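# Place the green cube in the grey tray with the others

## Task

Set the green cube lying flat on the floor of the grey tray, next to the blue and pink cubes. The tray must not be moved, the blue and pink cubes must still lie flat on it, and at the end no part of either robot may be in contact with any cube or with the tray.

## Robot and tools

Robot: two arms, left_arm and right_arm, each ending in a five-jointed-style dexterous hand (index, middle, ring fingers and a thumb, 16 motors per hand). right_arm has a right hand; left_arm has its mirror image, a left hand. Arm bases in the scene frame: left_arm at (+0.027, +0.337, 0) m, right_arm at (-0.008, -0.281, 0) m, both nearly unrotated about z. A camera stand sits behind the arms.

Scene frame: origin at table-top height, halfway between the nominal bases; +x points out over the table, +z up, +y toward the left_arm side. Image left/right does not match arm names. All reported hand positions (metres), quaternions (wxyz), velocities and Hand targets use this frame. Reported poses can be a few centimetres off, more at long reach.

Hand point axes (right hand): +z runs along straightened fingers toward the tips, +y leaves the palm face (palm surface at y = -0.062), +x crosses the palm away from the thumb. On the left hand +x points toward the thumb instead. Straight fingertips reach about 0.12 m past the hand point; bending fingers first swings tips toward +y. A rigid mast near the wrist on the palm side can collide with objects. The right arm's elbow sags, so the hand ends lower than commanded; aim higher if needed.

execute_actions(actions, cameras): actions is a list of actions; each action is a table of 1 to 15 rows, each row one 1/30 s control step. A table shorter than 15 repeats its final row for the remaining steps. Every row is one flat list of 48 numbers, all in [-1, 1], covering both arms even if only one moves: left arm dx, dy, dz, rx, ry, rz; then 16 left hand motor goals; left current_limit; left speed; then the same 24 for the right arm.

Arm numbers are offsets, not absolute poses: each row's offset is measured from that arm's Hand target as it stood when the action began (not from the prior row), along scene-frame axes, rotating about the Hand target position. 1.0 equals 0.6 m of translation or 180 degrees; rx, ry, rz form one rotation vector. Repeating the same offset in a new action moves further. Translation lengths above 1.0 get scaled down along their direction. Each step the commanded orientation is clipped to within 40 degrees of the measured one; position has priority over orientation. The hand often stops short of its target; a zero-offset action re-requests it, and any remaining gap must be sent as an extra offset. Very small moves may not start. To stop pressing on something, set the target back beyond the current hand point.

Hand motor numbers, in this exact order: index_mcp, index_abd, index_pip, index_dip, middle_mcp, middle_abd, middle_pip, middle_dip, ring_mcp, ring_abd, ring_pip, ring_dip, thumb_cmc, thumb_axl, thumb_mcp, thumb_ipl. These are absolute goal angles scaled between each hinge's stops, not offsets. Straight values: _mcp +0.75, _abd 0.00, _pip +0.58, _dip +0.70, thumb_cmc +0.71, thumb_axl +0.68, thumb_mcp +0.23, thumb_ipl +0.17. Moving toward -1 curls fingers toward the palm, swings fingers away from the thumb (abd), swings the thumb in front of the palm (cmc) and bends the thumb. A 0 is a real goal; to keep a hand unchanged, resend its hand_goal, hand_current_limit and hand_speed. current_limit maps -1..+1 to 0..550 mA (floor 11 mA); speed sets set-point rate (speed+1)/2 of 8.5 rad/s. Initial values: current_limit +0.4, speed -0.6. Last values persist.

Gripping: a finger presses only when its goal lies past the object surface, harder the further past, up to the current cap. Result entries per motor: hand_goal, hand_measured, hand_current_ma (positive pushes toward -1), hand_state (moving, goal, blocked, overload). Current at 495 mA or above accumulates; 5 s of it shuts the motor off for 10 s.

Results also give end_effector_position, end_effector_quat_wxyz, Hand target, joint positions, velocities ("within noise" when still), and joint torques (include arm weight; numbers 3 and 4 wrap at ±28 N m). Images come only when actions is empty or cameras requests them: names cam_high, cam_low (504x504), cam_left_wrist, cam_right_wrist (672x504), or ["all"]; an unknown name invalidates the call. A call returns once the robot settles, up to 3 s after the last action; thinking time lets the robot hold its last command.

zoom_image(camera, region): enlarges a pixel box [x0, y0, x1, y1] (top-left origin, at most 504 by 504) of the newest image from that camera.

finished_scene(scene=1): ends the scene permanently; call only when the goal holds.

Cautions: don't drop the cube from height or release it while moving; avoid slamming or hard pushes, especially on the tray or table; keep the two hands from touching or gripping each other; nothing may end up off the table. Extended reach, held loads or unreachable targets heat motors; a MOTOR HOT line warns, and at 100 °C the arm goes limp for 30-60 s. Near the waist axis small moves can swing the whole arm. Objects may occasionally get nudged by outside disturbances. Camera calibrations are supplied but may be off by a few mm or degrees.

Each tool is called by a JSON object that holds its "op" and its "data", one argument or row to a line.

## Session

{"op": "execute_actions", "data": {
  "actions": []
}}

Scene clock: 0.00 s.
left_arm: end_effector_position=(+0.1552, +0.1177, +0.1729) hand_goal=(+0.754, +0.000, +0.576, +0.696, +0.754, +0.000, +0.576, +0.696, +0.754, +0.000, +0.576, +0.696, +0.714, +0.678, +0.226, +0.168) hand_measured=(+0.754, +0.000, +0.576, +0.696, +0.754, +0.000, +0.576, +0.696, +0.754, +0.000, +0.576, +0.696, +0.714, +0.678, +0.226, +0.168) hand_current_ma=(+0, +0, +0, +0, +0, +0, +0, +0, +0, +0, +0, +0, +0, +0, +0, +0) hand_state=(goal, goal, goal, goal, goal, goal, goal, goal, goal, goal, goal, goal, goal, goal, goal, goal) hand_current_limit=0.40 hand_speed=-0.60 end_effector_quat_wxyz=(+0.101, +0.979, +0.130, -0.122) | right_arm: end_effector_position=(+0.4237, -0.1223, +0.2431) hand_goal=(+0.754, +0.000, +0.576, +0.696, +0.754, +0.000, +0.576, +0.696, +0.754, +0.000, +0.576, +0.696, +0.714, +0.678, +0.226, +0.168) hand_measured=(+0.754, +0.000, +0.576, +0.696, +0.754, +0.000, +0.576, +0.696, +0.754, +0.000, +0.576, +0.696, +0.714, +0.678, +0.226, +0.168) hand_current_ma=(+0, +0, +0, +0, +0, +0, +0, +0, +0, +0, +0, +0, +0, +0, +0, +0) hand_state=(goal, goal, goal, goal, goal, goal, goal, goal, goal, goal, goal, goal, goal, goal, goal, goal) hand_current_limit=0.40 hand_speed=-0.60 end_effector_quat_wxyz=(-0.005, +0.881, +0.371, +0.295)
Joint positions: left_arm=[-0.691 0.709 0.643 -1.518 0.319 0.598] | right_arm=[0.548 1.177 1.008 -0.808 0.092 1.325]
Joint velocities: within noise
Joint torques (N m): no reading
Heat: left arm: hottest shoulder 31 °C; right arm: hottest waist 29 °C.
Hand target: left_arm +0.1604, +0.1131, +0.1855; +0.111, +0.979, +0.128, -0.113 | right_arm +0.4305, -0.1179, +0.2604; -0.008, +0.876, +0.368, +0.313

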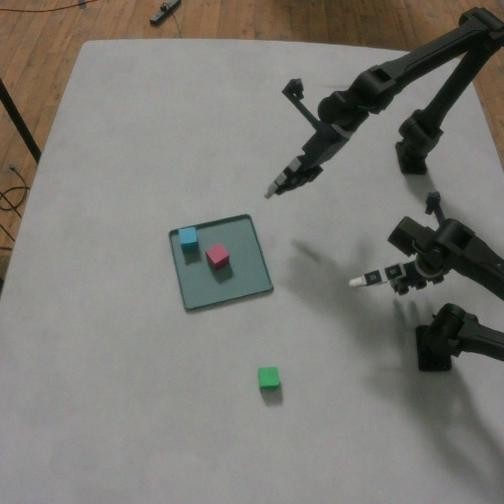

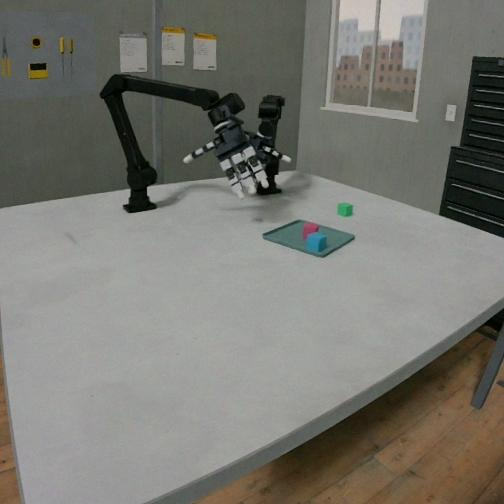

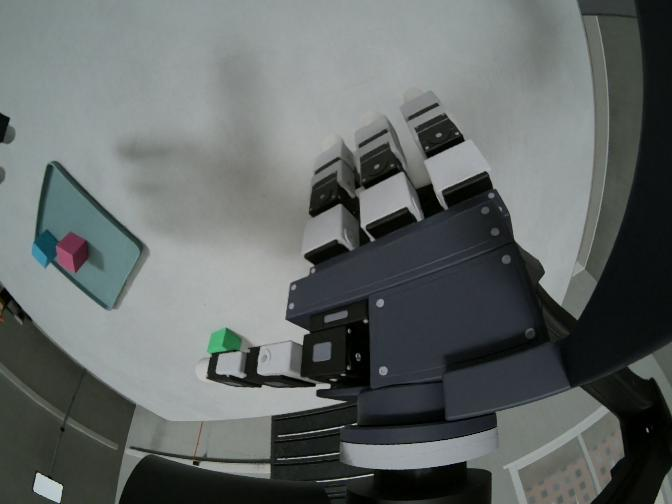

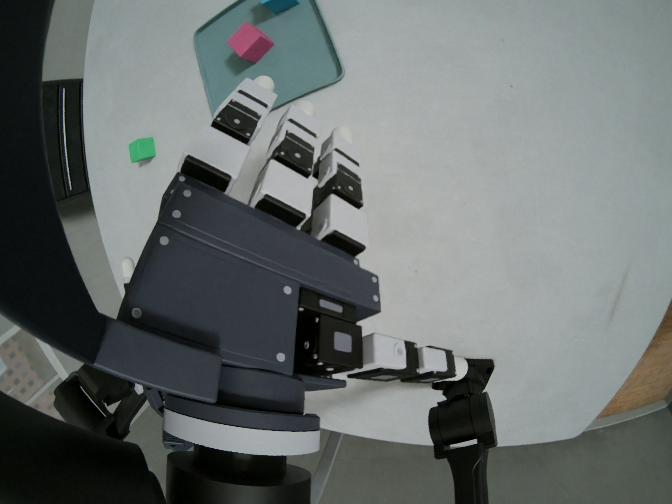

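{"op": "zoom_image", "data": {
  "camera": "cam_high",
  "region": [160, 200, 300, 410]
}}

{"op": "zoom_image", "data": {
  "camera": "cam_high",
  "region": [245, 355, 295, 405]
}}

Scaled by 2.400 from the camera's 504x504 image, which has a finer 720x720 frame.

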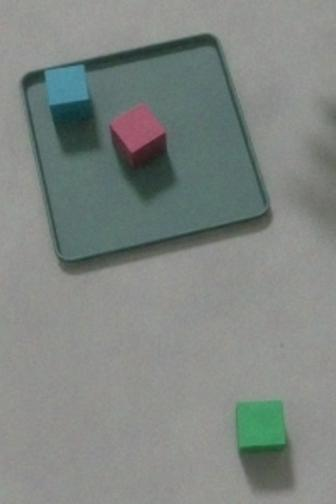

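Scaled by 10.080 from the camera's 504x504 image, which has a finer 720x720 frame.

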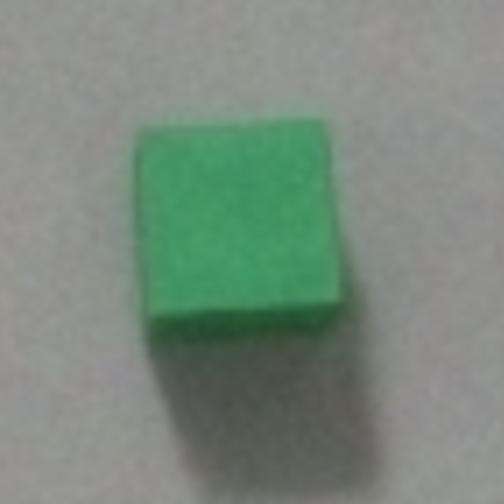

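{"op": "execute_actions", "data": {
  "actions": [
    [[0.06,0.04,0.06,0.0149,-0.0138,-0.0104,0.754,0.1,0.576,0.696,0.2,0,0.0,0.5,0.754,-0.1,0.576,0.696,0.714,0.678,0.226,0.168,0.4,-0.6,-0.02,-0.04,0,0,0,0,0.754,0,0.576,0.696,0.754,0,0.576,0.696,0.754,0,0.576,0.696,0.714,0.678,0.226,0.168,0.4,-0.6]],
    [[0.12,0.08,0.03,0.0149,-0.0138,-0.0104,0.754,0.1,0.576,0.696,-0.2,0,-0.3,0.4,0.754,-0.1,0.576,0.696,0.714,0.678,0.226,0.168,0.4,-0.6,-0.04,-0.06,0,0,0,0,0.754,0,0.576,0.696,0.754,0,0.576,0.696,0.754,0,0.576,0.696,0.714,0.678,0.226,0.168,0.4,-0.6]],
    [[0.13,0.09,0.0175,0.0149,-0.0138,-0.0104,0.754,0.1,0.576,0.696,-0.479,0,-0.591,0.261,0.754,-0.1,0.576,0.696,0.714,0.678,0.226,0.168,0.4,-0.6,-0.04,-0.06,0,0,0,0,0.754,0,0.576,0.696,0.754,0,0.576,0.696,0.754,0,0.576,0.696,0.714,0.678,0.226,0.168,0.4,-0.6]],
    [[0.13,0.09,0,0.0149,-0.0138,-0.0104,0.754,0.1,0.576,0.696,-0.479,0,-0.591,0.261,0.754,-0.1,0.576,0.696,0.714,0.678,0.226,0.168,0.4,-0.6,-0.02,-0.04,0,0,0,0,0.754,0,0.576,0.696,0.754,0,0.576,0.696,0.754,0,0.576,0.696,0.714,0.678,0.226,0.168,0.4,-0.6]],
    [[0.1138,0.0823,0,0.0149,-0.0138,-0.0104,0.754,0.1,0.576,0.696,-0.479,0,-0.591,0.261,0.754,-0.1,0.576,0.696,0.714,0.678,0.226,0.168,0.4,-0.6,0,0,0,0,0,0,0.754,0,0.576,0.696,0.754,0,0.576,0.696,0.754,0,0.576,0.696,0.714,0.678,0.226,0.168,0.4,-0.6]]
  ],
  "cameras": ["cam_high","cam_left_wrist"]
}}

Scene clock: 127.93 s.
left_arm: end_effector_position=(+0.4778, +0.3410, +0.2299) hand_goal=(+0.754, +0.100, +0.576, +0.696, -0.478, +0.000, -0.590, +0.262, +0.754, -0.100, +0.576, +0.696, +0.714, +0.678, +0.226, +0.168) hand_measured=(+0.752, +0.098, +0.576, +0.696, -0.462, +0.000, -0.588, +0.264, +0.752, -0.098, +0.576, +0.696, +0.714, +0.678, +0.222, +0.168) hand_current_ma=(-1, +0, +0, +0, +23, +0, +1, +2, -1, +0, +0, +0, +0, +0, -3, +0) hand_state=(goal, goal, goal, goal, goal, goal, goal, goal, goal, goal, goal, goal, goal, goal, goal, goal) hand_current_limit=0.40 hand_speed=-0.60 end_effector_quat_wxyz=(+0.002, +0.998, +0.053, -0.023) | right_arm: end_effector_position=(+0.3604, -0.2358, +0.2588) hand_goal=(+0.754, +0.000, +0.576, +0.696, +0.754, +0.000, +0.576, +0.696, +0.754, +0.000, +0.576, +0.696, +0.714, +0.678, +0.226, +0.168) hand_measured=(+0.754, +0.000, +0.576, +0.696, +0.754, +0.000, +0.576, +0.696, +0.754, +0.000, +0.576, +0.696, +0.714, +0.678, +0.224, +0.168) hand_current_ma=(+0, +0, +0, +0, +0, +0, +0, +0, +0, +0, +0, +0, +0, +0, -1, +0) hand_state=(goal, goal, goal, goal, goal, goal, goal, goal, goal, goal, goal, goal, goal, goal, goal, goal) hand_current_limit=0.40 hand_speed=-0.60 end_effector_quat_wxyz=(-0.009, +0.877, +0.365, +0.313)
Joint positions: left_arm=[0.223 1.49 1.397 -1.524 -0.002 1.669] | right_arm=[0.3 0.838 0.825 -0.922 -0.055 1.13]
Joint torques (N m): left_arm=[-0.67 -10.11 12.93 -0.36 0.28 0.12] | right_arm=[-0.79 -4.42 7.88 1.28 -0.17 -0.06]
Heat: left arm: hottest elbow 41 °C; right arm: hottest elbow 37 °C.
Hand target: left_arm +0.4927, +0.3424, +0.2499; +0.000, +0.999, +0.047, +0.000 | right_arm +0.3586, -0.2380, +0.2606; -0.008, +0.876, +0.368, +0.313
Off the commanded pose: left_arm 0.025 m, 3 deg | right_arm 0.003 m, 0 deg.
camera_calibration:
cam_left_wrist: T_world_to_cam=[[-0.861297, 0.508081, -0.0045712, 0.209193], [0.313461, 0.538415, 0.782209, -0.580899], [0.399887, 0.672282, -0.622999, -0.1556], [0, 0, 0, 1]] pos_world=[0.424489, 0.311085, 0.358402]
Images, in order (width x height): cam_high 504x504, cam_left_wrist 672x504.

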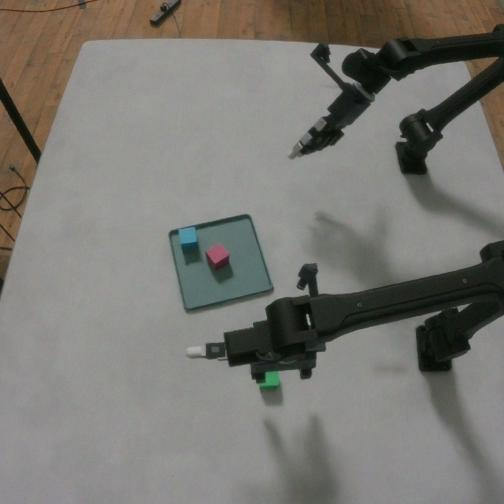

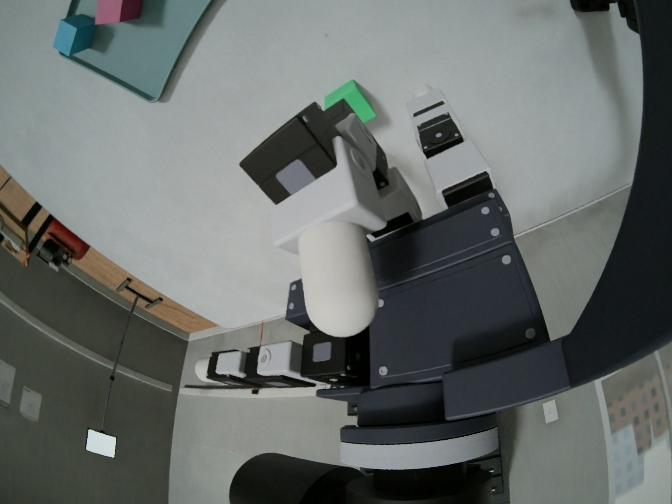

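{"op": "execute_actions", "data": {
  "actions": [
    [[0.015,0.001,-0.05,0,-0.012,0,0.754,0.1,0.576,0.696,0.97,0,0.97,0.97,0.754,-0.1,0.576,0.696,0.714,0.678,0.226,0.168,0.4,-0.3,0,0,0,0,0,0,0.754,0,0.576,0.696,0.754,0,0.576,0.696,0.754,0,0.576,0.696,0.714,0.678,0.226,0.168,0.4,-0.6]]
  ],
  "cameras": ["cam_high","cam_left_wrist","cam_low"]
}}

Scene clock: 140.67 s.
left_arm: end_effector_position=(+0.4990, +0.3440, +0.2243) hand_goal=(+0.754, +0.100, +0.576, +0.696, +0.970, +0.000, +0.970, +0.970, +0.754, -0.100, +0.576, +0.696, +0.714, +0.678, +0.226, +0.168) hand_measured=(+0.752, +0.098, +0.576, +0.696, +0.960, +0.000, +0.964, +0.966, +0.752, -0.098, +0.576, +0.696, +0.714, +0.678, +0.222, +0.168) hand_current_ma=(-1, +0, +0, +0, -10, +0, -5, -2, -1, +0, +0, +0, +0, +0, -3, +0) hand_state=(goal, goal, goal, goal, goal, goal, goal, goal, goal, goal, goal, goal, goal, goal, goal, goal) hand_current_limit=0.40 hand_speed=-0.30 end_effector_quat_wxyz=(+0.000, +0.999, +0.052, +0.018) | right_arm: end_effector_position=(+0.3604, -0.2358, +0.2588) hand_goal=(+0.754, +0.000, +0.576, +0.696, +0.754, +0.000, +0.576, +0.696, +0.754, +0.000, +0.576, +0.696, +0.714, +0.678, +0.226, +0.168) hand_measured=(+0.754, +0.000, +0.576, +0.696, +0.754, +0.000, +0.576, +0.696, +0.754, +0.000, +0.576, +0.696, +0.714, +0.678, +0.224, +0.168) hand_current_ma=(+0, +0, +0, +0, +0, +0, +0, +0, +0, +0, +0, +0, +0, +0, -1, +0) hand_state=(goal, goal, goal, goal, goal, goal, goal, goal, goal, goal, goal, goal, goal, goal, goal, goal) hand_current_limit=0.40 hand_speed=-0.60 end_effector_quat_wxyz=(-0.009, +0.877, +0.365, +0.313)
Joint positions: left_arm=[0.223 1.496 1.384 -1.424 0.006 1.671] | right_arm=[0.3 0.838 0.825 -0.922 -0.055 1.13]
Joint torques (N m): left_arm=[-0.62 -9.93 8.27 0.43 0.21 0.08] | right_arm=[-0.79 -4.31 7.88 1.28 -0.17 -0.06]
Heat: left arm: hottest elbow 45 °C; right arm: hottest elbow 36 °C.
Hand target: left_arm +0.5018, +0.3431, +0.2200; +0.001, +0.999, +0.047, +0.019 | right_arm +0.3586, -0.2380, +0.2606; -0.008, +0.876, +0.368, +0.313
Off the commanded pose: left_arm 0.005 m, 1 deg | right_arm 0.003 m, 0 deg.
camera_calibration:
cam_left_wrist: T_world_to_cam=[[-0.857265, 0.510056, -0.0702837, 0.238016], [0.249554, 0.531017, 0.80978, -0.556534], [0.450355, 0.676656, -0.582509, -0.205329], [0, 0, 0, 1]] pos_world=[0.4354, 0.313065, 0.347793]
Images, in order (width x height): cam_high 504x504, cam_low 504x504, cam_left_wrist 672x504.

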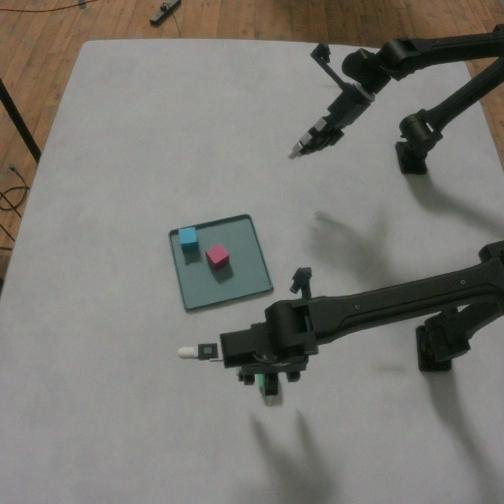

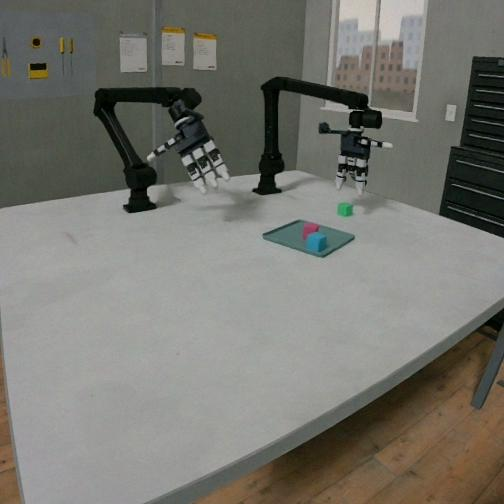

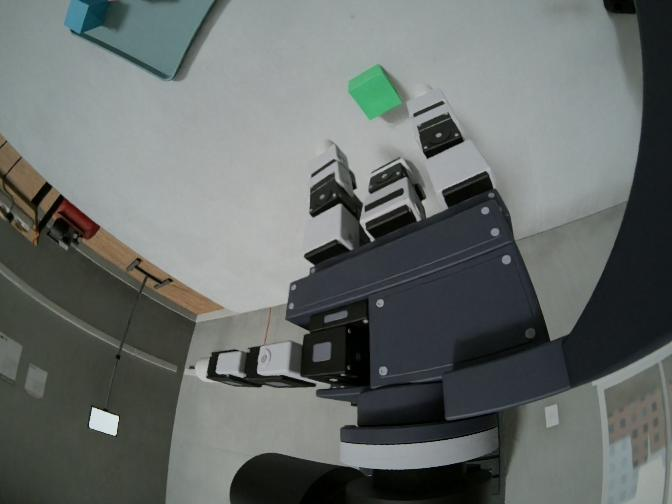

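{"op": "zoom_image", "data": {
  "camera": "cam_left_wrist",
  "region": [290, 40, 490, 210]
}}

{"op": "zoom_image", "data": {
  "camera": "cam_high",
  "region": [170, 330, 320, 430]
}}

Scaled by 2.520 from the camera's 672x504 image, which has a finer 960x720 frame.

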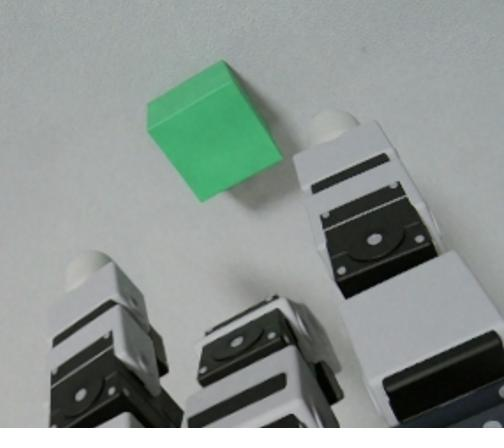

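Scaled by 3.360 from the camera's 504x504 image, which has a finer 720x720 frame.

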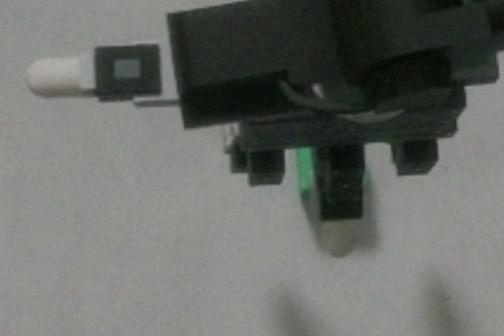

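{"op": "execute_actions", "data": {
  "actions": [
    [[-0.0083,0.0117,-0.092,0,0.010,0,0.754,0.1,0.576,0.696,0.97,0,0.97,0.97,0.754,-0.1,0.576,0.696,0.714,0.678,0.226,0.168,0.4,-0.3,0,0,0,0,0,0,0.754,0,0.576,0.696,0.754,0,0.576,0.696,0.754,0,0.576,0.696,0.714,0.678,0.226,0.168,0.4,-0.6]]
  ],
  "cameras": ["cam_high","cam_left_wrist","cam_low"]
}}

{"op": "zoom_image", "data": {
  "camera": "cam_left_wrist",
  "region": [290, 40, 490, 210]
}}

{"op": "zoom_image", "data": {
  "camera": "cam_low",
  "region": [300, 120, 400, 230]
}}

Scene clock: 180.47 s.
left_arm: end_effector_position=(+0.4931, +0.3447, +0.1615) hand_goal=(+0.754, +0.100, +0.576, +0.696, +0.970, +0.000, +0.970, +0.970, +0.754, -0.100, +0.576, +0.696, +0.714, +0.678, +0.226, +0.168) hand_measured=(+0.752, +0.098, +0.576, +0.696, +0.960, +0.000, +0.964, +0.966, +0.752, -0.098, +0.576, +0.696, +0.714, +0.678, +0.222, +0.168) hand_current_ma=(-1, +0, +0, +0, -10, +0, -4, -2, -1, +0, +0, +0, +0, +0, -3, +0) hand_state=(goal, goal, goal, goal, goal, goal, goal, goal, goal, goal, goal, goal, goal, goal, goal, goal) hand_current_limit=0.40 hand_speed=-0.30 end_effector_quat_wxyz=(+0.003, +0.999, +0.047, -0.007) | right_arm: end_effector_position=(+0.3604, -0.2358, +0.2588) hand_goal=(+0.754, +0.000, +0.576, +0.696, +0.754, +0.000, +0.576, +0.696, +0.754, +0.000, +0.576, +0.696, +0.714, +0.678, +0.226, +0.168) hand_measured=(+0.754, +0.000, +0.576, +0.696, +0.754, +0.000, +0.576, +0.696, +0.754, +0.000, +0.576, +0.696, +0.714, +0.678, +0.224, +0.168) hand_current_ma=(+0, +0, +0, +0, +0, +0, +0, +0, +0, +0, +0, +0, +0, +0, -1, +0) hand_state=(goal, goal, goal, goal, goal, goal, goal, goal, goal, goal, goal, goal, goal, goal, goal, goal) hand_current_limit=0.40 hand_speed=-0.60 end_effector_quat_wxyz=(-0.009, +0.877, +0.365, +0.313)
Joint positions: left_arm=[0.227 1.545 1.275 -1.315 0.003 1.685] | right_arm=[0.3 0.838 0.825 -0.922 -0.055 1.13]
Joint torques (N m): left_arm=[0.21 -10.93 8.46 0.38 0.03 0.11] | right_arm=[-0.85 -4.31 7.88 1.28 -0.17 -0.06]
Heat: left arm: hottest elbow 40 °C; right arm: hottest elbow 34 °C.
Hand target: left_arm +0.4967, +0.3501, +0.1646; +0.000, +0.999, +0.047, +0.003 | right_arm +0.3586, -0.2380, +0.2606; -0.008, +0.876, +0.368, +0.313
Off the commanded pose: left_arm 0.007 m, 1 deg | right_arm 0.003 m, 0 deg.
camera_calibration:
cam_left_wrist: T_world_to_cam=[[-0.854485, 0.518471, -0.0323088, 0.217671], [0.294302, 0.53441, 0.792333, -0.525057], [0.428068, 0.667528, -0.609232, -0.22118], [0, 0, 0, 1]] pos_world=[0.435202, 0.315384, 0.288303]
Images, in order (width x height): cam_high 504x504, cam_low 504x504, cam_left_wrist 672x504.

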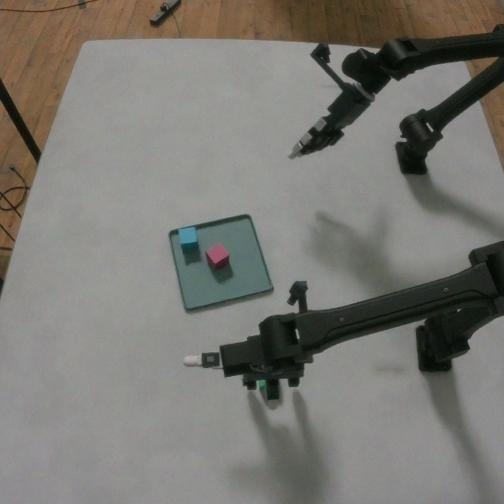

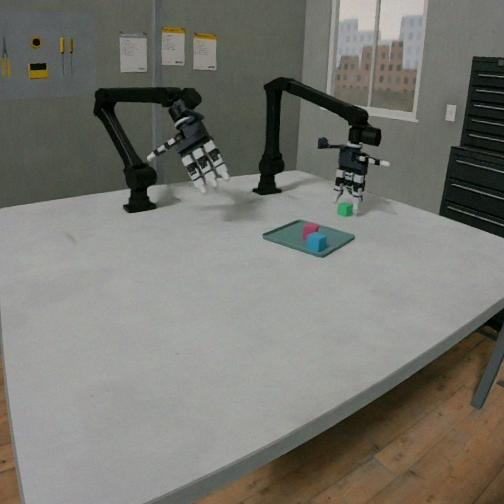

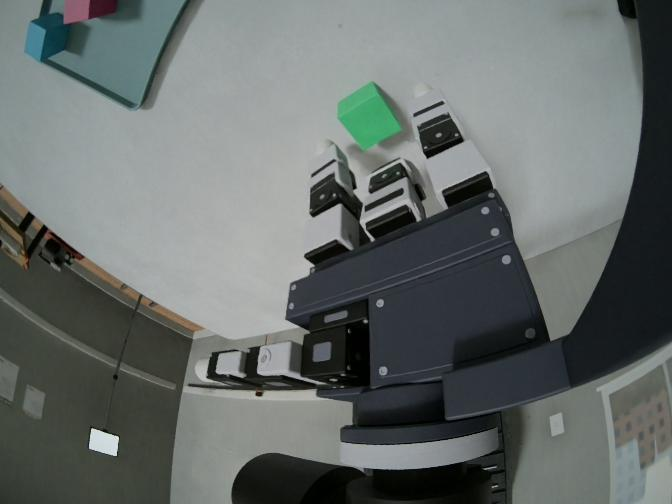

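Scaled by 2.520 from the camera's 672x504 image, which has a finer 960x720 frame.

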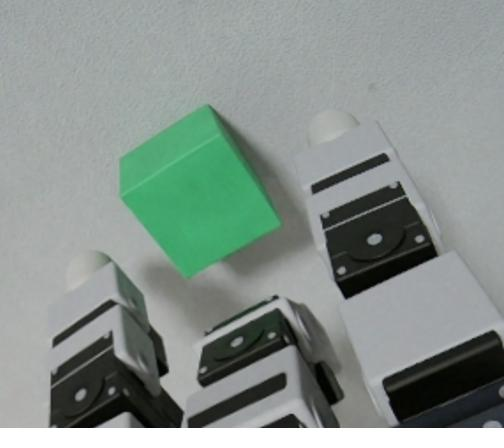

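Scaled by 4.582 from the camera's 504x504 image, which has a finer 720x720 frame.

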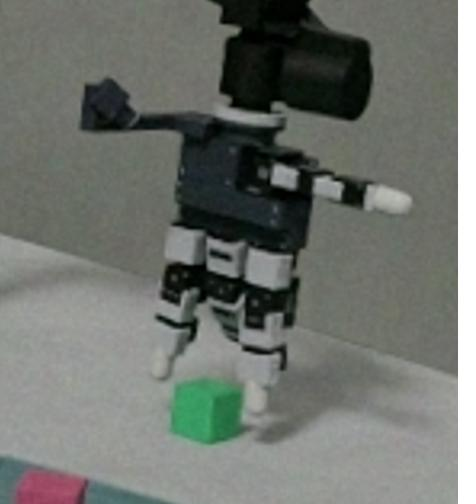

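{"op": "execute_actions", "data": {
  "actions": [
    [[0.004,0.0103,-0.047,0,-0.002,0,0.754,0.1,0.576,0.696,0.97,0,0.97,0.97,0.754,-0.1,0.576,0.696,0.714,0.678,0.226,0.168,0.4,-0.6,0,0,0,0,0,0,0.754,0,0.576,0.696,0.754,0,0.576,0.696,0.754,0,0.576,0.696,0.714,0.678,0.226,0.168,0.4,-0.6]]
  ],
  "cameras": ["cam_low","cam_left_wrist"]
}}

{"op": "zoom_image", "data": {
  "camera": "cam_left_wrist",
  "region": [290, 60, 490, 210]
}}

{"op": "zoom_image", "data": {
  "camera": "cam_low",
  "region": [300, 120, 400, 230]
}}

Scene clock: 194.67 s.
left_arm: end_effector_position=(+0.4972, +0.3521, +0.1397) hand_goal=(+0.754, +0.100, +0.576, +0.696, +0.970, +0.000, +0.970, +0.970, +0.754, -0.100, +0.576, +0.696, +0.714, +0.678, +0.226, +0.168) hand_measured=(+0.752, +0.098, +0.576, +0.696, +0.960, +0.000, +0.964, +0.966, +0.752, -0.098, +0.576, +0.696, +0.714, +0.678, +0.222, +0.168) hand_current_ma=(-1, +0, +0, +0, -10, +0, -4, -2, -1, +0, +0, +0, +0, +0, -3, +0) hand_state=(goal, goal, goal, goal, goal, goal, goal, goal, goal, goal, goal, goal, goal, goal, goal, goal) hand_current_limit=0.40 hand_speed=-0.60 end_effector_quat_wxyz=(+0.001, +0.999, +0.047, +0.004) | right_arm: end_effector_position=(+0.3604, -0.2358, +0.2588) hand_goal=(+0.754, +0.000, +0.576, +0.696, +0.754, +0.000, +0.576, +0.696, +0.754, +0.000, +0.576, +0.696, +0.714, +0.678, +0.226, +0.168) hand_measured=(+0.754, +0.000, +0.576, +0.696, +0.754, +0.000, +0.576, +0.696, +0.754, +0.000, +0.576, +0.696, +0.714, +0.678, +0.224, +0.168) hand_current_ma=(+0, +0, +0, +0, +0, +0, +0, +0, +0, +0, +0, +0, +0, +0, -1, +0) hand_state=(goal, goal, goal, goal, goal, goal, goal, goal, goal, goal, goal, goal, goal, goal, goal, goal) hand_current_limit=0.40 hand_speed=-0.60 end_effector_quat_wxyz=(-0.009, +0.877, +0.365, +0.313)
Joint positions: left_arm=[0.241 1.563 1.235 -1.236 0.003 1.698] | right_arm=[0.3 0.838 0.825 -0.922 -0.055 1.13]
Joint torques (N m): left_arm=[0.26 -10.52 7.88 0.43 0.1 0.11] | right_arm=[-0.85 -4.37 7.9 1.28 -0.17 -0.06]
Heat: left arm: hottest elbow 41 °C; right arm: hottest elbow 34 °C.
Hand target: left_arm +0.4991, +0.3563, +0.1365; +0.001, +0.999, +0.047, +0.006 | right_arm +0.3586, -0.2380, +0.2606; -0.008, +0.876, +0.368, +0.313
Off the commanded pose: left_arm 0.006 m, 0 deg | right_arm 0.003 m, 0 deg.
camera_calibration:
cam_left_wrist: T_world_to_cam=[[-0.85446, 0.517308, -0.0478517, 0.219264], [0.276793, 0.531258, 0.800719, -0.504264], [0.43964, 0.670937, -0.597126, -0.249809], [0, 0, 0, 1]] pos_world=[0.436755, 0.322073, 0.265098]
Images, in order (width x height): cam_low 504x504, cam_left_wrist 672x504.

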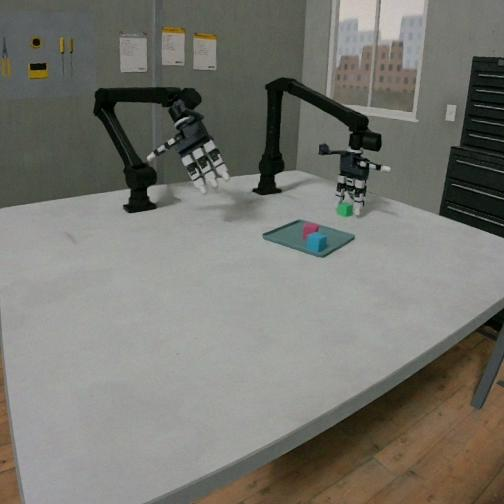

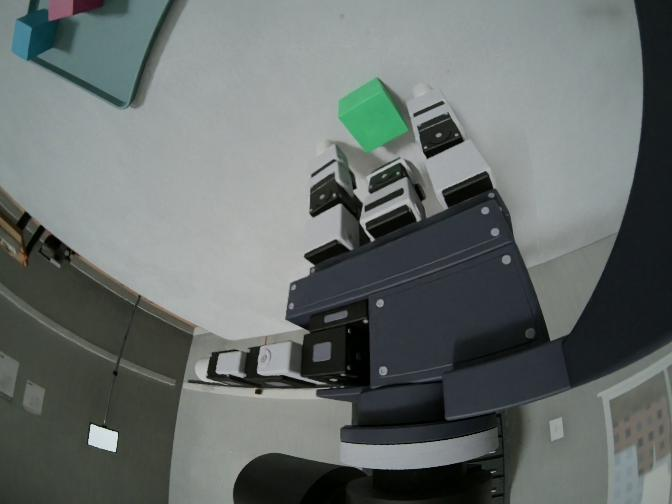

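Scaled by 2.520 from the camera's 672x504 image, which has a finer 960x720 frame.

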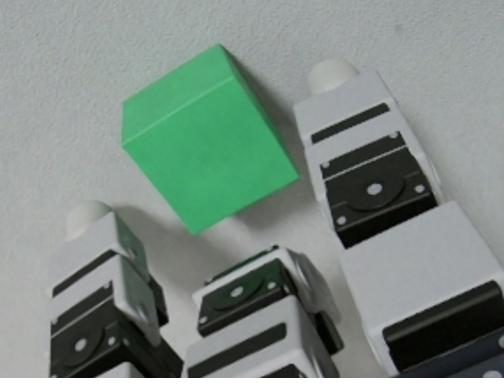

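Scaled by 4.582 from the camera's 504x504 image, which has a finer 720x720 frame.

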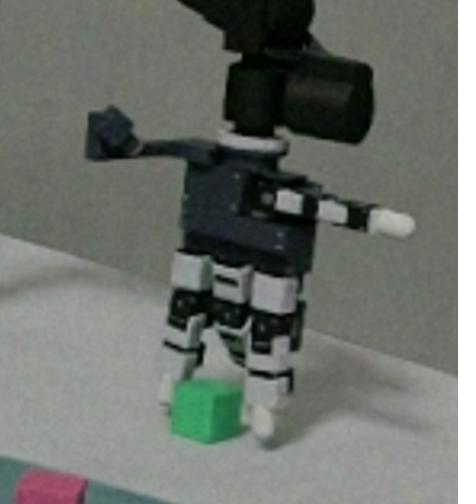

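{"op": "execute_actions", "data": {
  "actions": [
    [[-0.007,-0.003,-0.014,0,0,0,0.754,0.1,0.576,0.696,0.97,0,0.97,0.97,0.754,-0.1,0.576,0.696,0.714,0.678,0.226,0.168,0.4,-0.6,0,0,0,0,0,0,0.754,0,0.576,0.696,0.754,0,0.576,0.696,0.754,0,0.576,0.696,0.714,0.678,0.226,0.168,0.4,-0.6]]
  ],
  "cameras": ["cam_left_wrist"]
}}

{"op": "zoom_image", "data": {
  "camera": "cam_left_wrist",
  "region": [290, 60, 490, 210]
}}

Scene clock: 204.60 s.
left_arm: end_effector_position=(+0.4933, +0.3512, +0.1300) hand_goal=(+0.754, +0.100, +0.576, +0.696, +0.970, +0.000, +0.970, +0.970, +0.754, -0.100, +0.576, +0.696, +0.714, +0.678, +0.226, +0.168) hand_measured=(+0.752, +0.098, +0.576, +0.696, +0.960, +0.000, +0.964, +0.966, +0.752, -0.098, +0.576, +0.696, +0.714, +0.678, +0.222, +0.168) hand_current_ma=(-1, +0, +0, +0, -10, +0, -4, -2, -1, +0, +0, +0, +0, +0, -3, +0) hand_state=(goal, goal, goal, goal, goal, goal, goal, goal, goal, goal, goal, goal, goal, goal, goal, goal) hand_current_limit=0.40 hand_speed=-0.60 end_effector_quat_wxyz=(+0.001, +0.999, +0.047, +0.003) | right_arm: end_effector_position=(+0.3604, -0.2358, +0.2588) hand_goal=(+0.754, +0.000, +0.576, +0.696, +0.754, +0.000, +0.576, +0.696, +0.754, +0.000, +0.576, +0.696, +0.714, +0.678, +0.226, +0.168) hand_measured=(+0.754, +0.000, +0.576, +0.696, +0.754, +0.000, +0.576, +0.696, +0.754, +0.000, +0.576, +0.696, +0.714, +0.678, +0.224, +0.168) hand_current_ma=(+0, +0, +0, +0, +0, +0, +0, +0, +0, +0, +0, +0, +0, +0, -1, +0) hand_state=(goal, goal, goal, goal, goal, goal, goal, goal, goal, goal, goal, goal, goal, goal, goal, goal) hand_current_limit=0.40 hand_speed=-0.60 end_effector_quat_wxyz=(-0.009, +0.877, +0.365, +0.313)
Joint positions: left_arm=[0.241 1.563 1.208 -1.212 0.003 1.698] | right_arm=[0.3 0.838 0.825 -0.922 -0.055 1.13]
Joint torques (N m): left_arm=[0.15 -10.64 7.77 0.44 0.1 0.08] | right_arm=[-0.79 -4.31 7.9 1.28 -0.17 -0.05]
Heat: left arm: hottest elbow 41 °C; right arm: hottest elbow 34 °C.
Hand target: left_arm +0.4949, +0.3545, +0.1281; +0.001, +0.999, +0.047, +0.006 | right_arm +0.3586, -0.2380, +0.2606; -0.008, +0.876, +0.368, +0.313
Off the commanded pose: left_arm 0.004 m, 0 deg | right_arm 0.003 m, 0 deg.
camera_calibration:
cam_left_wrist: T_world_to_cam=[[-0.854383, 0.517589, -0.046174, 0.215598], [0.278765, 0.531512, 0.799866, -0.495955], [0.438544, 0.67052, -0.5984, -0.25243], [0, 0, 0, 1]] pos_world=[0.43316, 0.321274, 0.255598]
Images, in order (width x height): cam_left_wrist 672x504.

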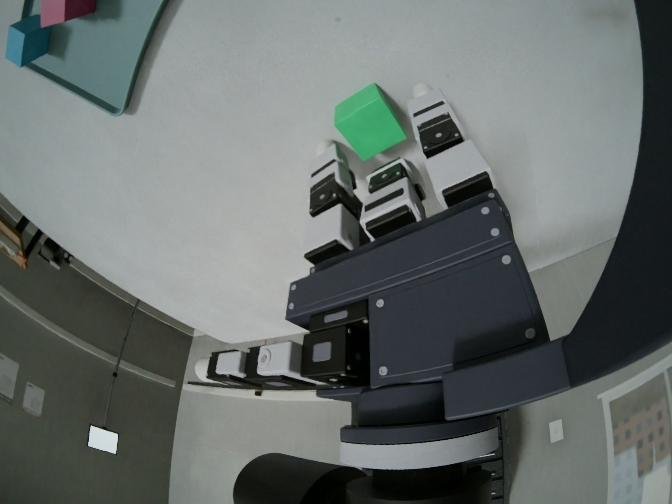

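Scaled by 2.520 from the camera's 672x504 image, which has a finer 960x720 frame.

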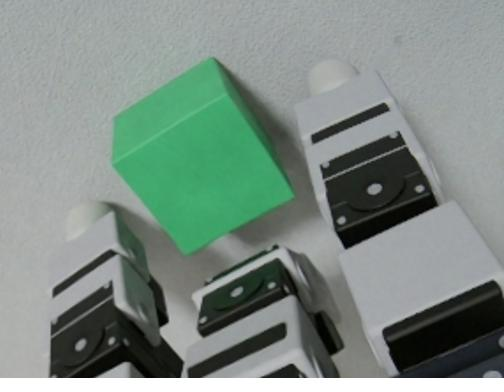

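{"op": "execute_actions", "data": {
  "actions": [
    [[0,0,0,0,0,0,0.754,-0.12,0.576,0.696,0.97,0,0.97,0.97,0.754,0.12,0.576,0.696,0.714,0.678,0.226,0.168,0.4,-0.8,0,0,0,0,0,0,0.754,0,0.576,0.696,0.754,0,0.576,0.696,0.754,0,0.576,0.696,0.714,0.678,0.226,0.168,0.4,-0.6]],
    [[0,0,0,0,0,0,0.754,-0.3,0.576,0.696,0.97,0,0.97,0.97,0.754,0.3,0.576,0.696,0.714,0.678,0.226,0.168,0.4,-0.9,0,0,0,0,0,0,0.754,0,0.576,0.696,0.754,0,0.576,0.696,0.754,0,0.576,0.696,0.714,0.678,0.226,0.168,0.4,-0.6]]
  ],
  "cameras": ["cam_left_wrist","cam_low"]
}}

{"op": "zoom_image", "data": {
  "camera": "cam_left_wrist",
  "region": [290, 60, 490, 210]
}}

{"op": "zoom_image", "data": {
  "camera": "cam_low",
  "region": [300, 120, 400, 230]
}}

Scene clock: 215.93 s.
left_arm: end_effector_position=(+0.4933, +0.3512, +0.1300) hand_goal=(+0.754, -0.300, +0.576, +0.696, +0.970, +0.000, +0.970, +0.970, +0.754, +0.300, +0.576, +0.696, +0.714, +0.678, +0.226, +0.168) hand_measured=(+0.752, -0.104, +0.576, +0.696, +0.960, +0.000, +0.964, +0.966, +0.752, +0.104, +0.576, +0.696, +0.714, +0.678, +0.222, +0.168) hand_current_ma=(-1, +385, +0, +0, -10, +0, -4, -2, -1, -385, +0, +0, +0, +0, -3, +0) hand_state=(goal, blocked, goal, goal, goal, goal, goal, goal, goal, blocked, goal, goal, goal, goal, goal, goal) hand_current_limit=0.40 hand_speed=-0.90 end_effector_quat_wxyz=(+0.001, +0.999, +0.047, +0.003) | right_arm: end_effector_position=(+0.3604, -0.2358, +0.2588) hand_goal=(+0.754, +0.000, +0.576, +0.696, +0.754, +0.000, +0.576, +0.696, +0.754, +0.000, +0.576, +0.696, +0.714, +0.678, +0.226, +0.168) hand_measured=(+0.754, +0.000, +0.576, +0.696, +0.754, +0.000, +0.576, +0.696, +0.754, +0.000, +0.576, +0.696, +0.714, +0.678, +0.224, +0.168) hand_current_ma=(+0, +0, +0, +0, +0, +0, +0, +0, +0, +0, +0, +0, +0, +0, -1, +0) hand_state=(goal, goal, goal, goal, goal, goal, goal, goal, goal, goal, goal, goal, goal, goal, goal, goal) hand_current_limit=0.40 hand_speed=-0.60 end_effector_quat_wxyz=(-0.009, +0.877, +0.365, +0.313)
Joint positions: left_arm=[0.241 1.563 1.208 -1.212 0.003 1.698] | right_arm=[0.3 0.838 0.825 -0.922 -0.055 1.13]
Joint torques (N m): left_arm=[0.03 -10.52 7.76 0.4 0.11 0.09] | right_arm=[-0.85 -4.37 7.88 1.28 -0.17 -0.06]
Heat: left arm: hottest elbow 41 °C; right arm: hottest elbow 34 °C.
Hand target: left_arm +0.4949, +0.3545, +0.1281; +0.001, +0.999, +0.047, +0.006 | right_arm +0.3586, -0.2380, +0.2606; -0.008, +0.876, +0.368, +0.313
Off the commanded pose: left_arm 0.004 m, 0 deg | right_arm 0.003 m, 0 deg.
camera_calibration:
cam_left_wrist: T_world_to_cam=[[-0.854383, 0.517589, -0.046174, 0.215598], [0.278765, 0.531512, 0.799866, -0.495955], [0.438544, 0.67052, -0.5984, -0.25243], [0, 0, 0, 1]] pos_world=[0.43316, 0.321274, 0.255598]
Images, in order (width x height): cam_low 504x504, cam_left_wrist 672x504.

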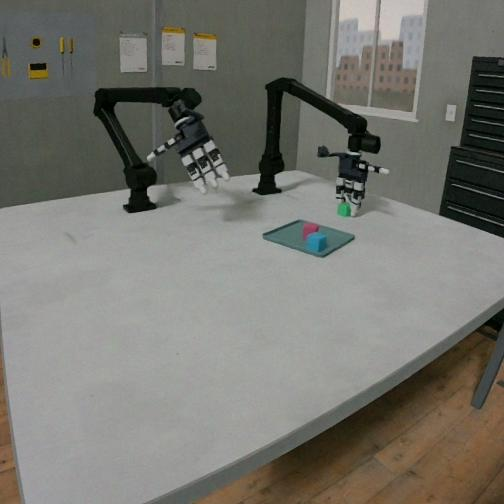

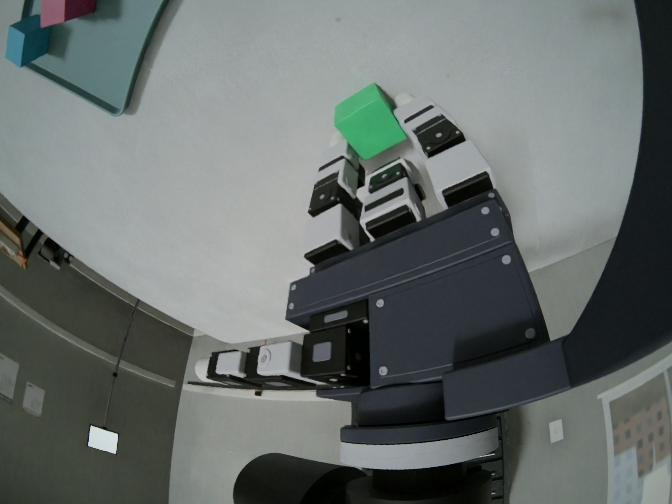

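Scaled by 2.520 from the camera's 672x504 image, which has a finer 960x720 frame.

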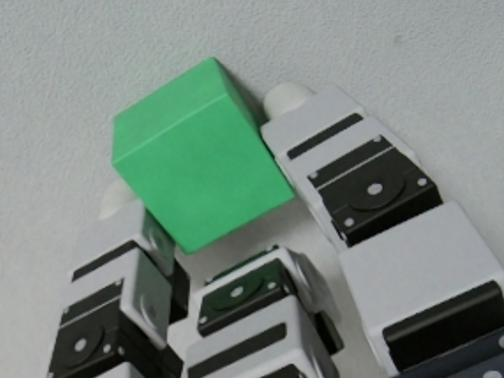

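Scaled by 4.582 from the camera's 504x504 image, which has a finer 720x720 frame.

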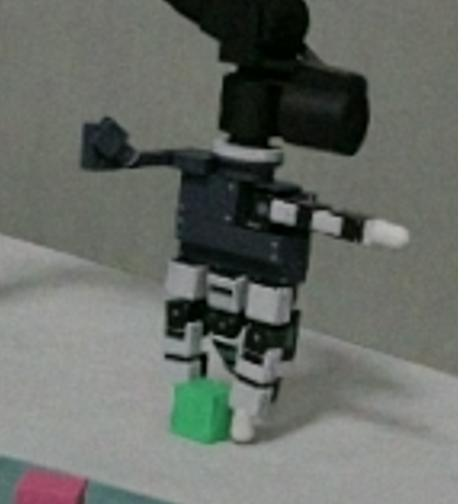

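{"op": "execute_actions", "data": {
  "actions": [
    [[0,0,0.04,0,0,0,0.754,-0.3,0.576,0.696,0.97,0,0.97,0.97,0.754,0.3,0.576,0.696,0.714,0.678,0.226,0.168,0.4,-0.9,0,0,0,0,0,0,0.754,0,0.576,0.696,0.754,0,0.576,0.696,0.754,0,0.576,0.696,0.714,0.678,0.226,0.168,0.4,-0.6]],
    [[0,0,0.08,0,0,0,0.754,-0.3,0.576,0.696,0.97,0,0.97,0.97,0.754,0.3,0.576,0.696,0.714,0.678,0.226,0.168,0.4,-0.9,0,0,0,0,0,0,0.754,0,0.576,0.696,0.754,0,0.576,0.696,0.754,0,0.576,0.696,0.714,0.678,0.226,0.168,0.4,-0.6]]
  ],
  "cameras": ["cam_left_wrist","cam_low"]
}}

{"op": "zoom_image", "data": {
  "camera": "cam_low",
  "region": [300, 120, 400, 230]
}}

Scene clock: 228.20 s.
left_arm: end_effector_position=(+0.4806, +0.3484, +0.1791) hand_goal=(+0.754, -0.300, +0.576, +0.696, +0.970, +0.000, +0.970, +0.970, +0.754, +0.300, +0.576, +0.696, +0.714, +0.678, +0.226, +0.168) hand_measured=(+0.752, -0.106, +0.576, +0.696, +0.960, +0.000, +0.964, +0.966, +0.752, +0.106, +0.576, +0.696, +0.714, +0.678, +0.222, +0.168) hand_current_ma=(-1, +385, +0, +0, -10, +0, -4, -2, -1, -385, +0, +0, +0, +0, -3, +0) hand_state=(goal, blocked, goal, goal, goal, goal, goal, goal, goal, blocked, goal, goal, goal, goal, goal, goal) hand_current_limit=0.40 hand_speed=-0.90 end_effector_quat_wxyz=(+0.004, +0.999, +0.047, -0.015) | right_arm: end_effector_position=(+0.3604, -0.2358, +0.2588) hand_goal=(+0.754, +0.000, +0.576, +0.696, +0.754, +0.000, +0.576, +0.696, +0.754, +0.000, +0.576, +0.696, +0.714, +0.678, +0.226, +0.168) hand_measured=(+0.754, +0.000, +0.576, +0.696, +0.754, +0.000, +0.576, +0.696, +0.754, +0.000, +0.576, +0.696, +0.714, +0.678, +0.224, +0.168) hand_current_ma=(+0, +0, +0, +0, +0, +0, +0, +0, +0, +0, +0, +0, +0, +0, -1, +0) hand_state=(goal, goal, goal, goal, goal, goal, goal, goal, goal, goal, goal, goal, goal, goal, goal, goal) hand_current_limit=0.40 hand_speed=-0.60 end_effector_quat_wxyz=(-0.009, +0.877, +0.365, +0.313)
Joint positions: left_arm=[0.241 1.516 1.289 -1.376 0.003 1.698] | right_arm=[0.3 0.838 0.825 -0.922 -0.055 1.13]
Joint torques (N m): left_arm=[0.03 -10.64 12.57 -0.58 0.11 0.08] | right_arm=[-0.73 -4.37 7.88 1.29 -0.17 -0.06]
Heat: left arm: hottest elbow 40 °C; right arm: hottest elbow 34 °C.
Hand target: left_arm +0.4949, +0.3545, +0.2002; +0.001, +0.999, +0.047, +0.006 | right_arm +0.3586, -0.2380, +0.2606; -0.008, +0.876, +0.368, +0.313
Off the commanded pose: left_arm 0.026 m, 3 deg | right_arm 0.003 m, 0 deg.
camera_calibration:
cam_left_wrist: T_world_to_cam=[[-0.85557, 0.517307, -0.0198456, 0.204468], [0.307064, 0.537968, 0.785049, -0.543329], [0.416788, 0.665571, -0.619115, -0.199787], [0, 0, 0, 1]] pos_world=[0.425042, 0.319493, 0.306907]
Images, in order (width x height): cam_low 504x504, cam_left_wrist 672x504.

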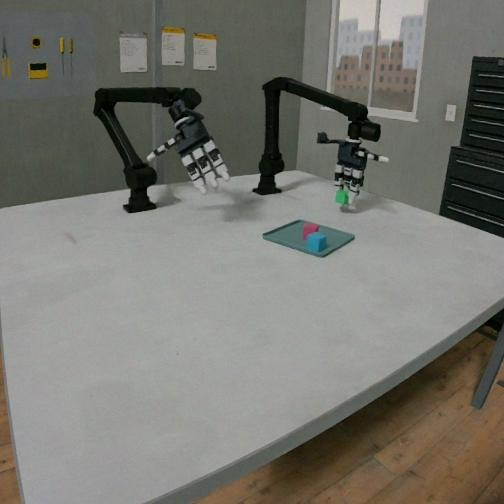

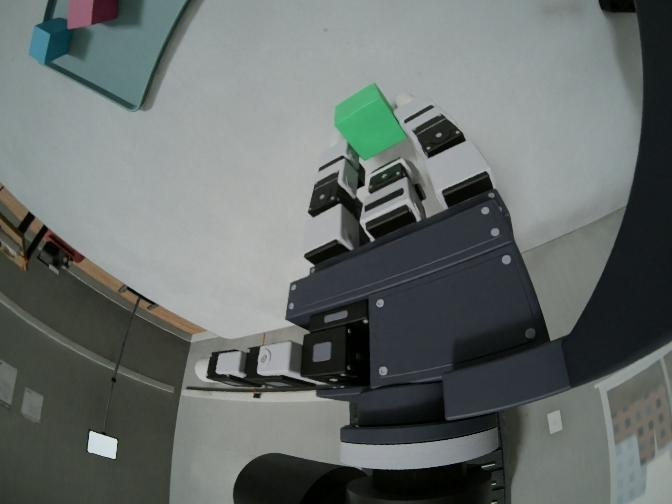

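Scaled by 4.582 from the camera's 504x504 image, which has a finer 720x720 frame.

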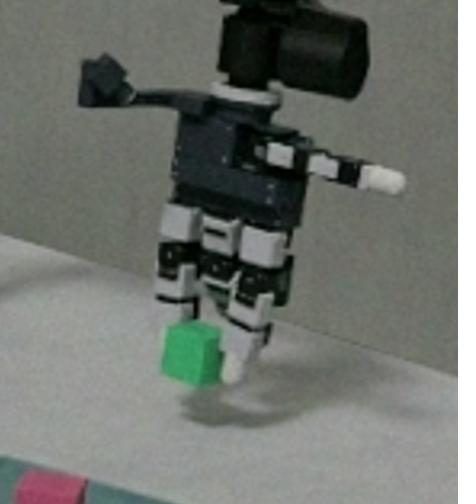

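{"op": "execute_actions", "data": {
  "actions": [
    [[0.015,-0.05,0.02,0,0,0,0.754,-0.3,0.576,0.696,0.97,0,0.97,0.97,0.754,0.3,0.576,0.696,0.714,0.678,0.226,0.168,0.4,-0.9,0,0,0,0,0,0,0.754,0,0.576,0.696,0.754,0,0.576,0.696,0.754,0,0.576,0.696,0.714,0.678,0.226,0.168,0.4,-0.6]],
    [[0.03,-0.09,0.01,0,0,0,0.754,-0.3,0.576,0.696,0.97,0,0.97,0.97,0.754,0.3,0.576,0.696,0.714,0.678,0.226,0.168,0.4,-0.9,0,0,0,0,0,0,0.754,0,0.576,0.696,0.754,0,0.576,0.696,0.754,0,0.576,0.696,0.714,0.678,0.226,0.168,0.4,-0.6]],
    [[0.04,-0.11,0,0,0,0,0.754,-0.3,0.576,0.696,0.97,0,0.97,0.97,0.754,0.3,0.576,0.696,0.714,0.678,0.226,0.168,0.4,-0.9,0,0,0,0,0,0,0.754,0,0.576,0.696,0.754,0,0.576,0.696,0.754,0,0.576,0.696,0.714,0.678,0.226,0.168,0.4,-0.6]],
    [[0.04,-0.11,0,0,0,0,0.754,-0.3,0.576,0.696,0.97,0,0.97,0.97,0.754,0.3,0.576,0.696,0.714,0.678,0.226,0.168,0.4,-0.9,0,0,0,0,0,0,0.754,0,0.576,0.696,0.754,0,0.576,0.696,0.754,0,0.576,0.696,0.714,0.678,0.226,0.168,0.4,-0.6]],
    [[0.025,-0.07,0,0,0,0,0.754,-0.3,0.576,0.696,0.97,0,0.97,0.97,0.754,0.3,0.576,0.696,0.714,0.678,0.226,0.168,0.4,-0.9,0,0,0,0,0,0,0.754,0,0.576,0.696,0.754,0,0.576,0.696,0.754,0,0.576,0.696,0.714,0.678,0.226,0.168,0.4,-0.6]]
  ],
  "cameras": ["cam_high","cam_left_wrist","cam_low"]
}}

{"op": "zoom_image", "data": {
  "camera": "cam_low",
  "region": [230, 130, 380, 270]
}}

{"op": "zoom_image", "data": {
  "camera": "cam_left_wrist",
  "region": [200, 0, 500, 240]
}}

Scene clock: 243.90 s.
left_arm: end_effector_position=(+0.5682, +0.0998, +0.1968) hand_goal=(+0.754, -0.300, +0.576, +0.696, +0.970, +0.000, +0.970, +0.970, +0.754, +0.300, +0.576, +0.696, +0.714, +0.678, +0.226, +0.168) hand_measured=(+0.752, -0.106, +0.576, +0.696, +0.962, +0.000, +0.964, +0.966, +0.752, +0.106, +0.576, +0.696, +0.714, +0.678, +0.222, +0.168) hand_current_ma=(-1, +385, +0, +0, -7, +0, -4, -2, -1, -385, +0, +0, +0, +0, -3, +0) hand_state=(goal, blocked, goal, goal, goal, goal, goal, goal, goal, blocked, goal, goal, goal, goal, goal, goal) hand_current_limit=0.40 hand_speed=-0.90 end_effector_quat_wxyz=(-0.006, +0.999, +0.042, -0.014) | right_arm: end_effector_position=(+0.3604, -0.2358, +0.2588) hand_goal=(+0.754, +0.000, +0.576, +0.696, +0.754, +0.000, +0.576, +0.696, +0.754, +0.000, +0.576, +0.696, +0.714, +0.678, +0.226, +0.168) hand_measured=(+0.754, +0.000, +0.576, +0.696, +0.754, +0.000, +0.576, +0.696, +0.754, +0.000, +0.576, +0.696, +0.714, +0.678, +0.224, +0.168) hand_current_ma=(+0, +0, +0, +0, +0, +0, +0, +0, +0, +0, +0, +0, +0, +0, -1, +0) hand_state=(goal, goal, goal, goal, goal, goal, goal, goal, goal, goal, goal, goal, goal, goal, goal, goal) hand_current_limit=0.40 hand_speed=-0.60 end_effector_quat_wxyz=(-0.009, +0.877, +0.365, +0.313)
Joint positions: left_arm=[-0.273 1.765 1.652 -1.488 -0.001 1.194] | right_arm=[0.3 0.838 0.825 -0.922 -0.055 1.13]
Joint torques (N m): left_arm=[-0.32 -13.51 13.38 -0.57 0.02 -0.02] | right_arm=[-0.79 -4.37 7.9 1.28 -0.17 -0.06]
Heat: left arm: hottest elbow 41 °C; right arm: hottest elbow 34 °C.
Hand target: left_arm +0.5849, +0.0964, +0.2181; +0.001, +0.999, +0.047, +0.006 | right_arm +0.3586, -0.2380, +0.2606; -0.008, +0.876, +0.368, +0.313
Off the commanded pose: left_arm 0.027 m, 2 deg | right_arm 0.003 m, 0 deg.
camera_calibration:
cam_left_wrist: T_world_to_cam=[[-0.850364, 0.52607, -0.0114468, 0.402898], [0.310348, 0.51899, 0.796451, -0.452596], [0.42493, 0.673721, -0.604595, -0.0681386], [0, 0, 0, 1]] pos_world=[0.512026, 0.0688464, 0.323886]
Images, in order (width x height): cam_high 504x504, cam_low 504x504, cam_left_wrist 672x504.

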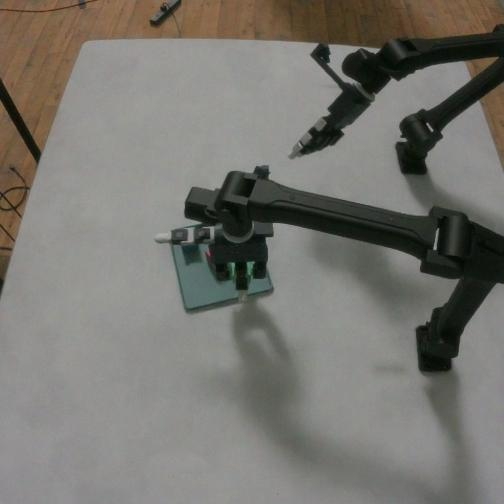

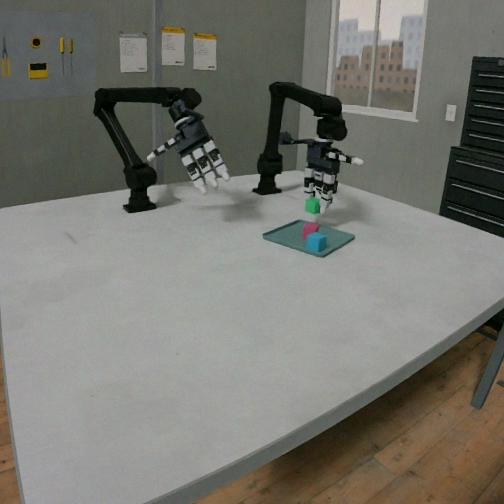

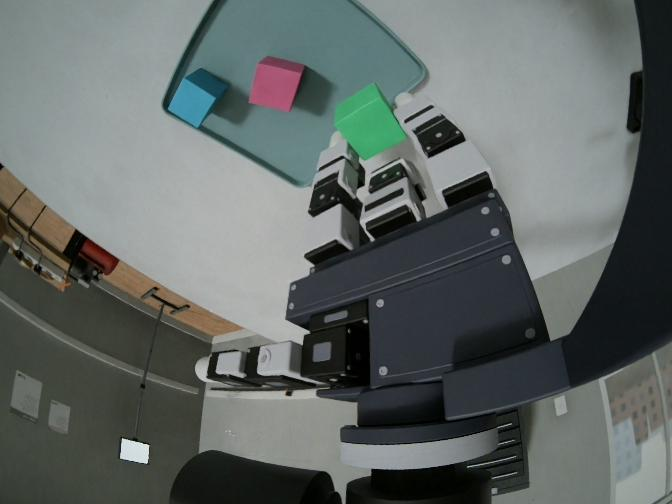

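Scaled by 3.360 from the camera's 504x504 image, which has a finer 720x720 frame.

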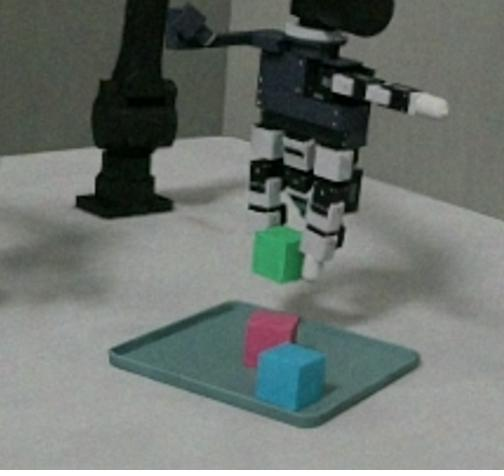

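Scaled by 1.680 from the camera's 672x504 image, which has a finer 960x720 frame.

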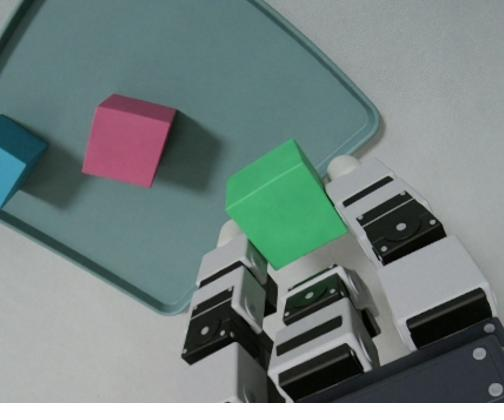

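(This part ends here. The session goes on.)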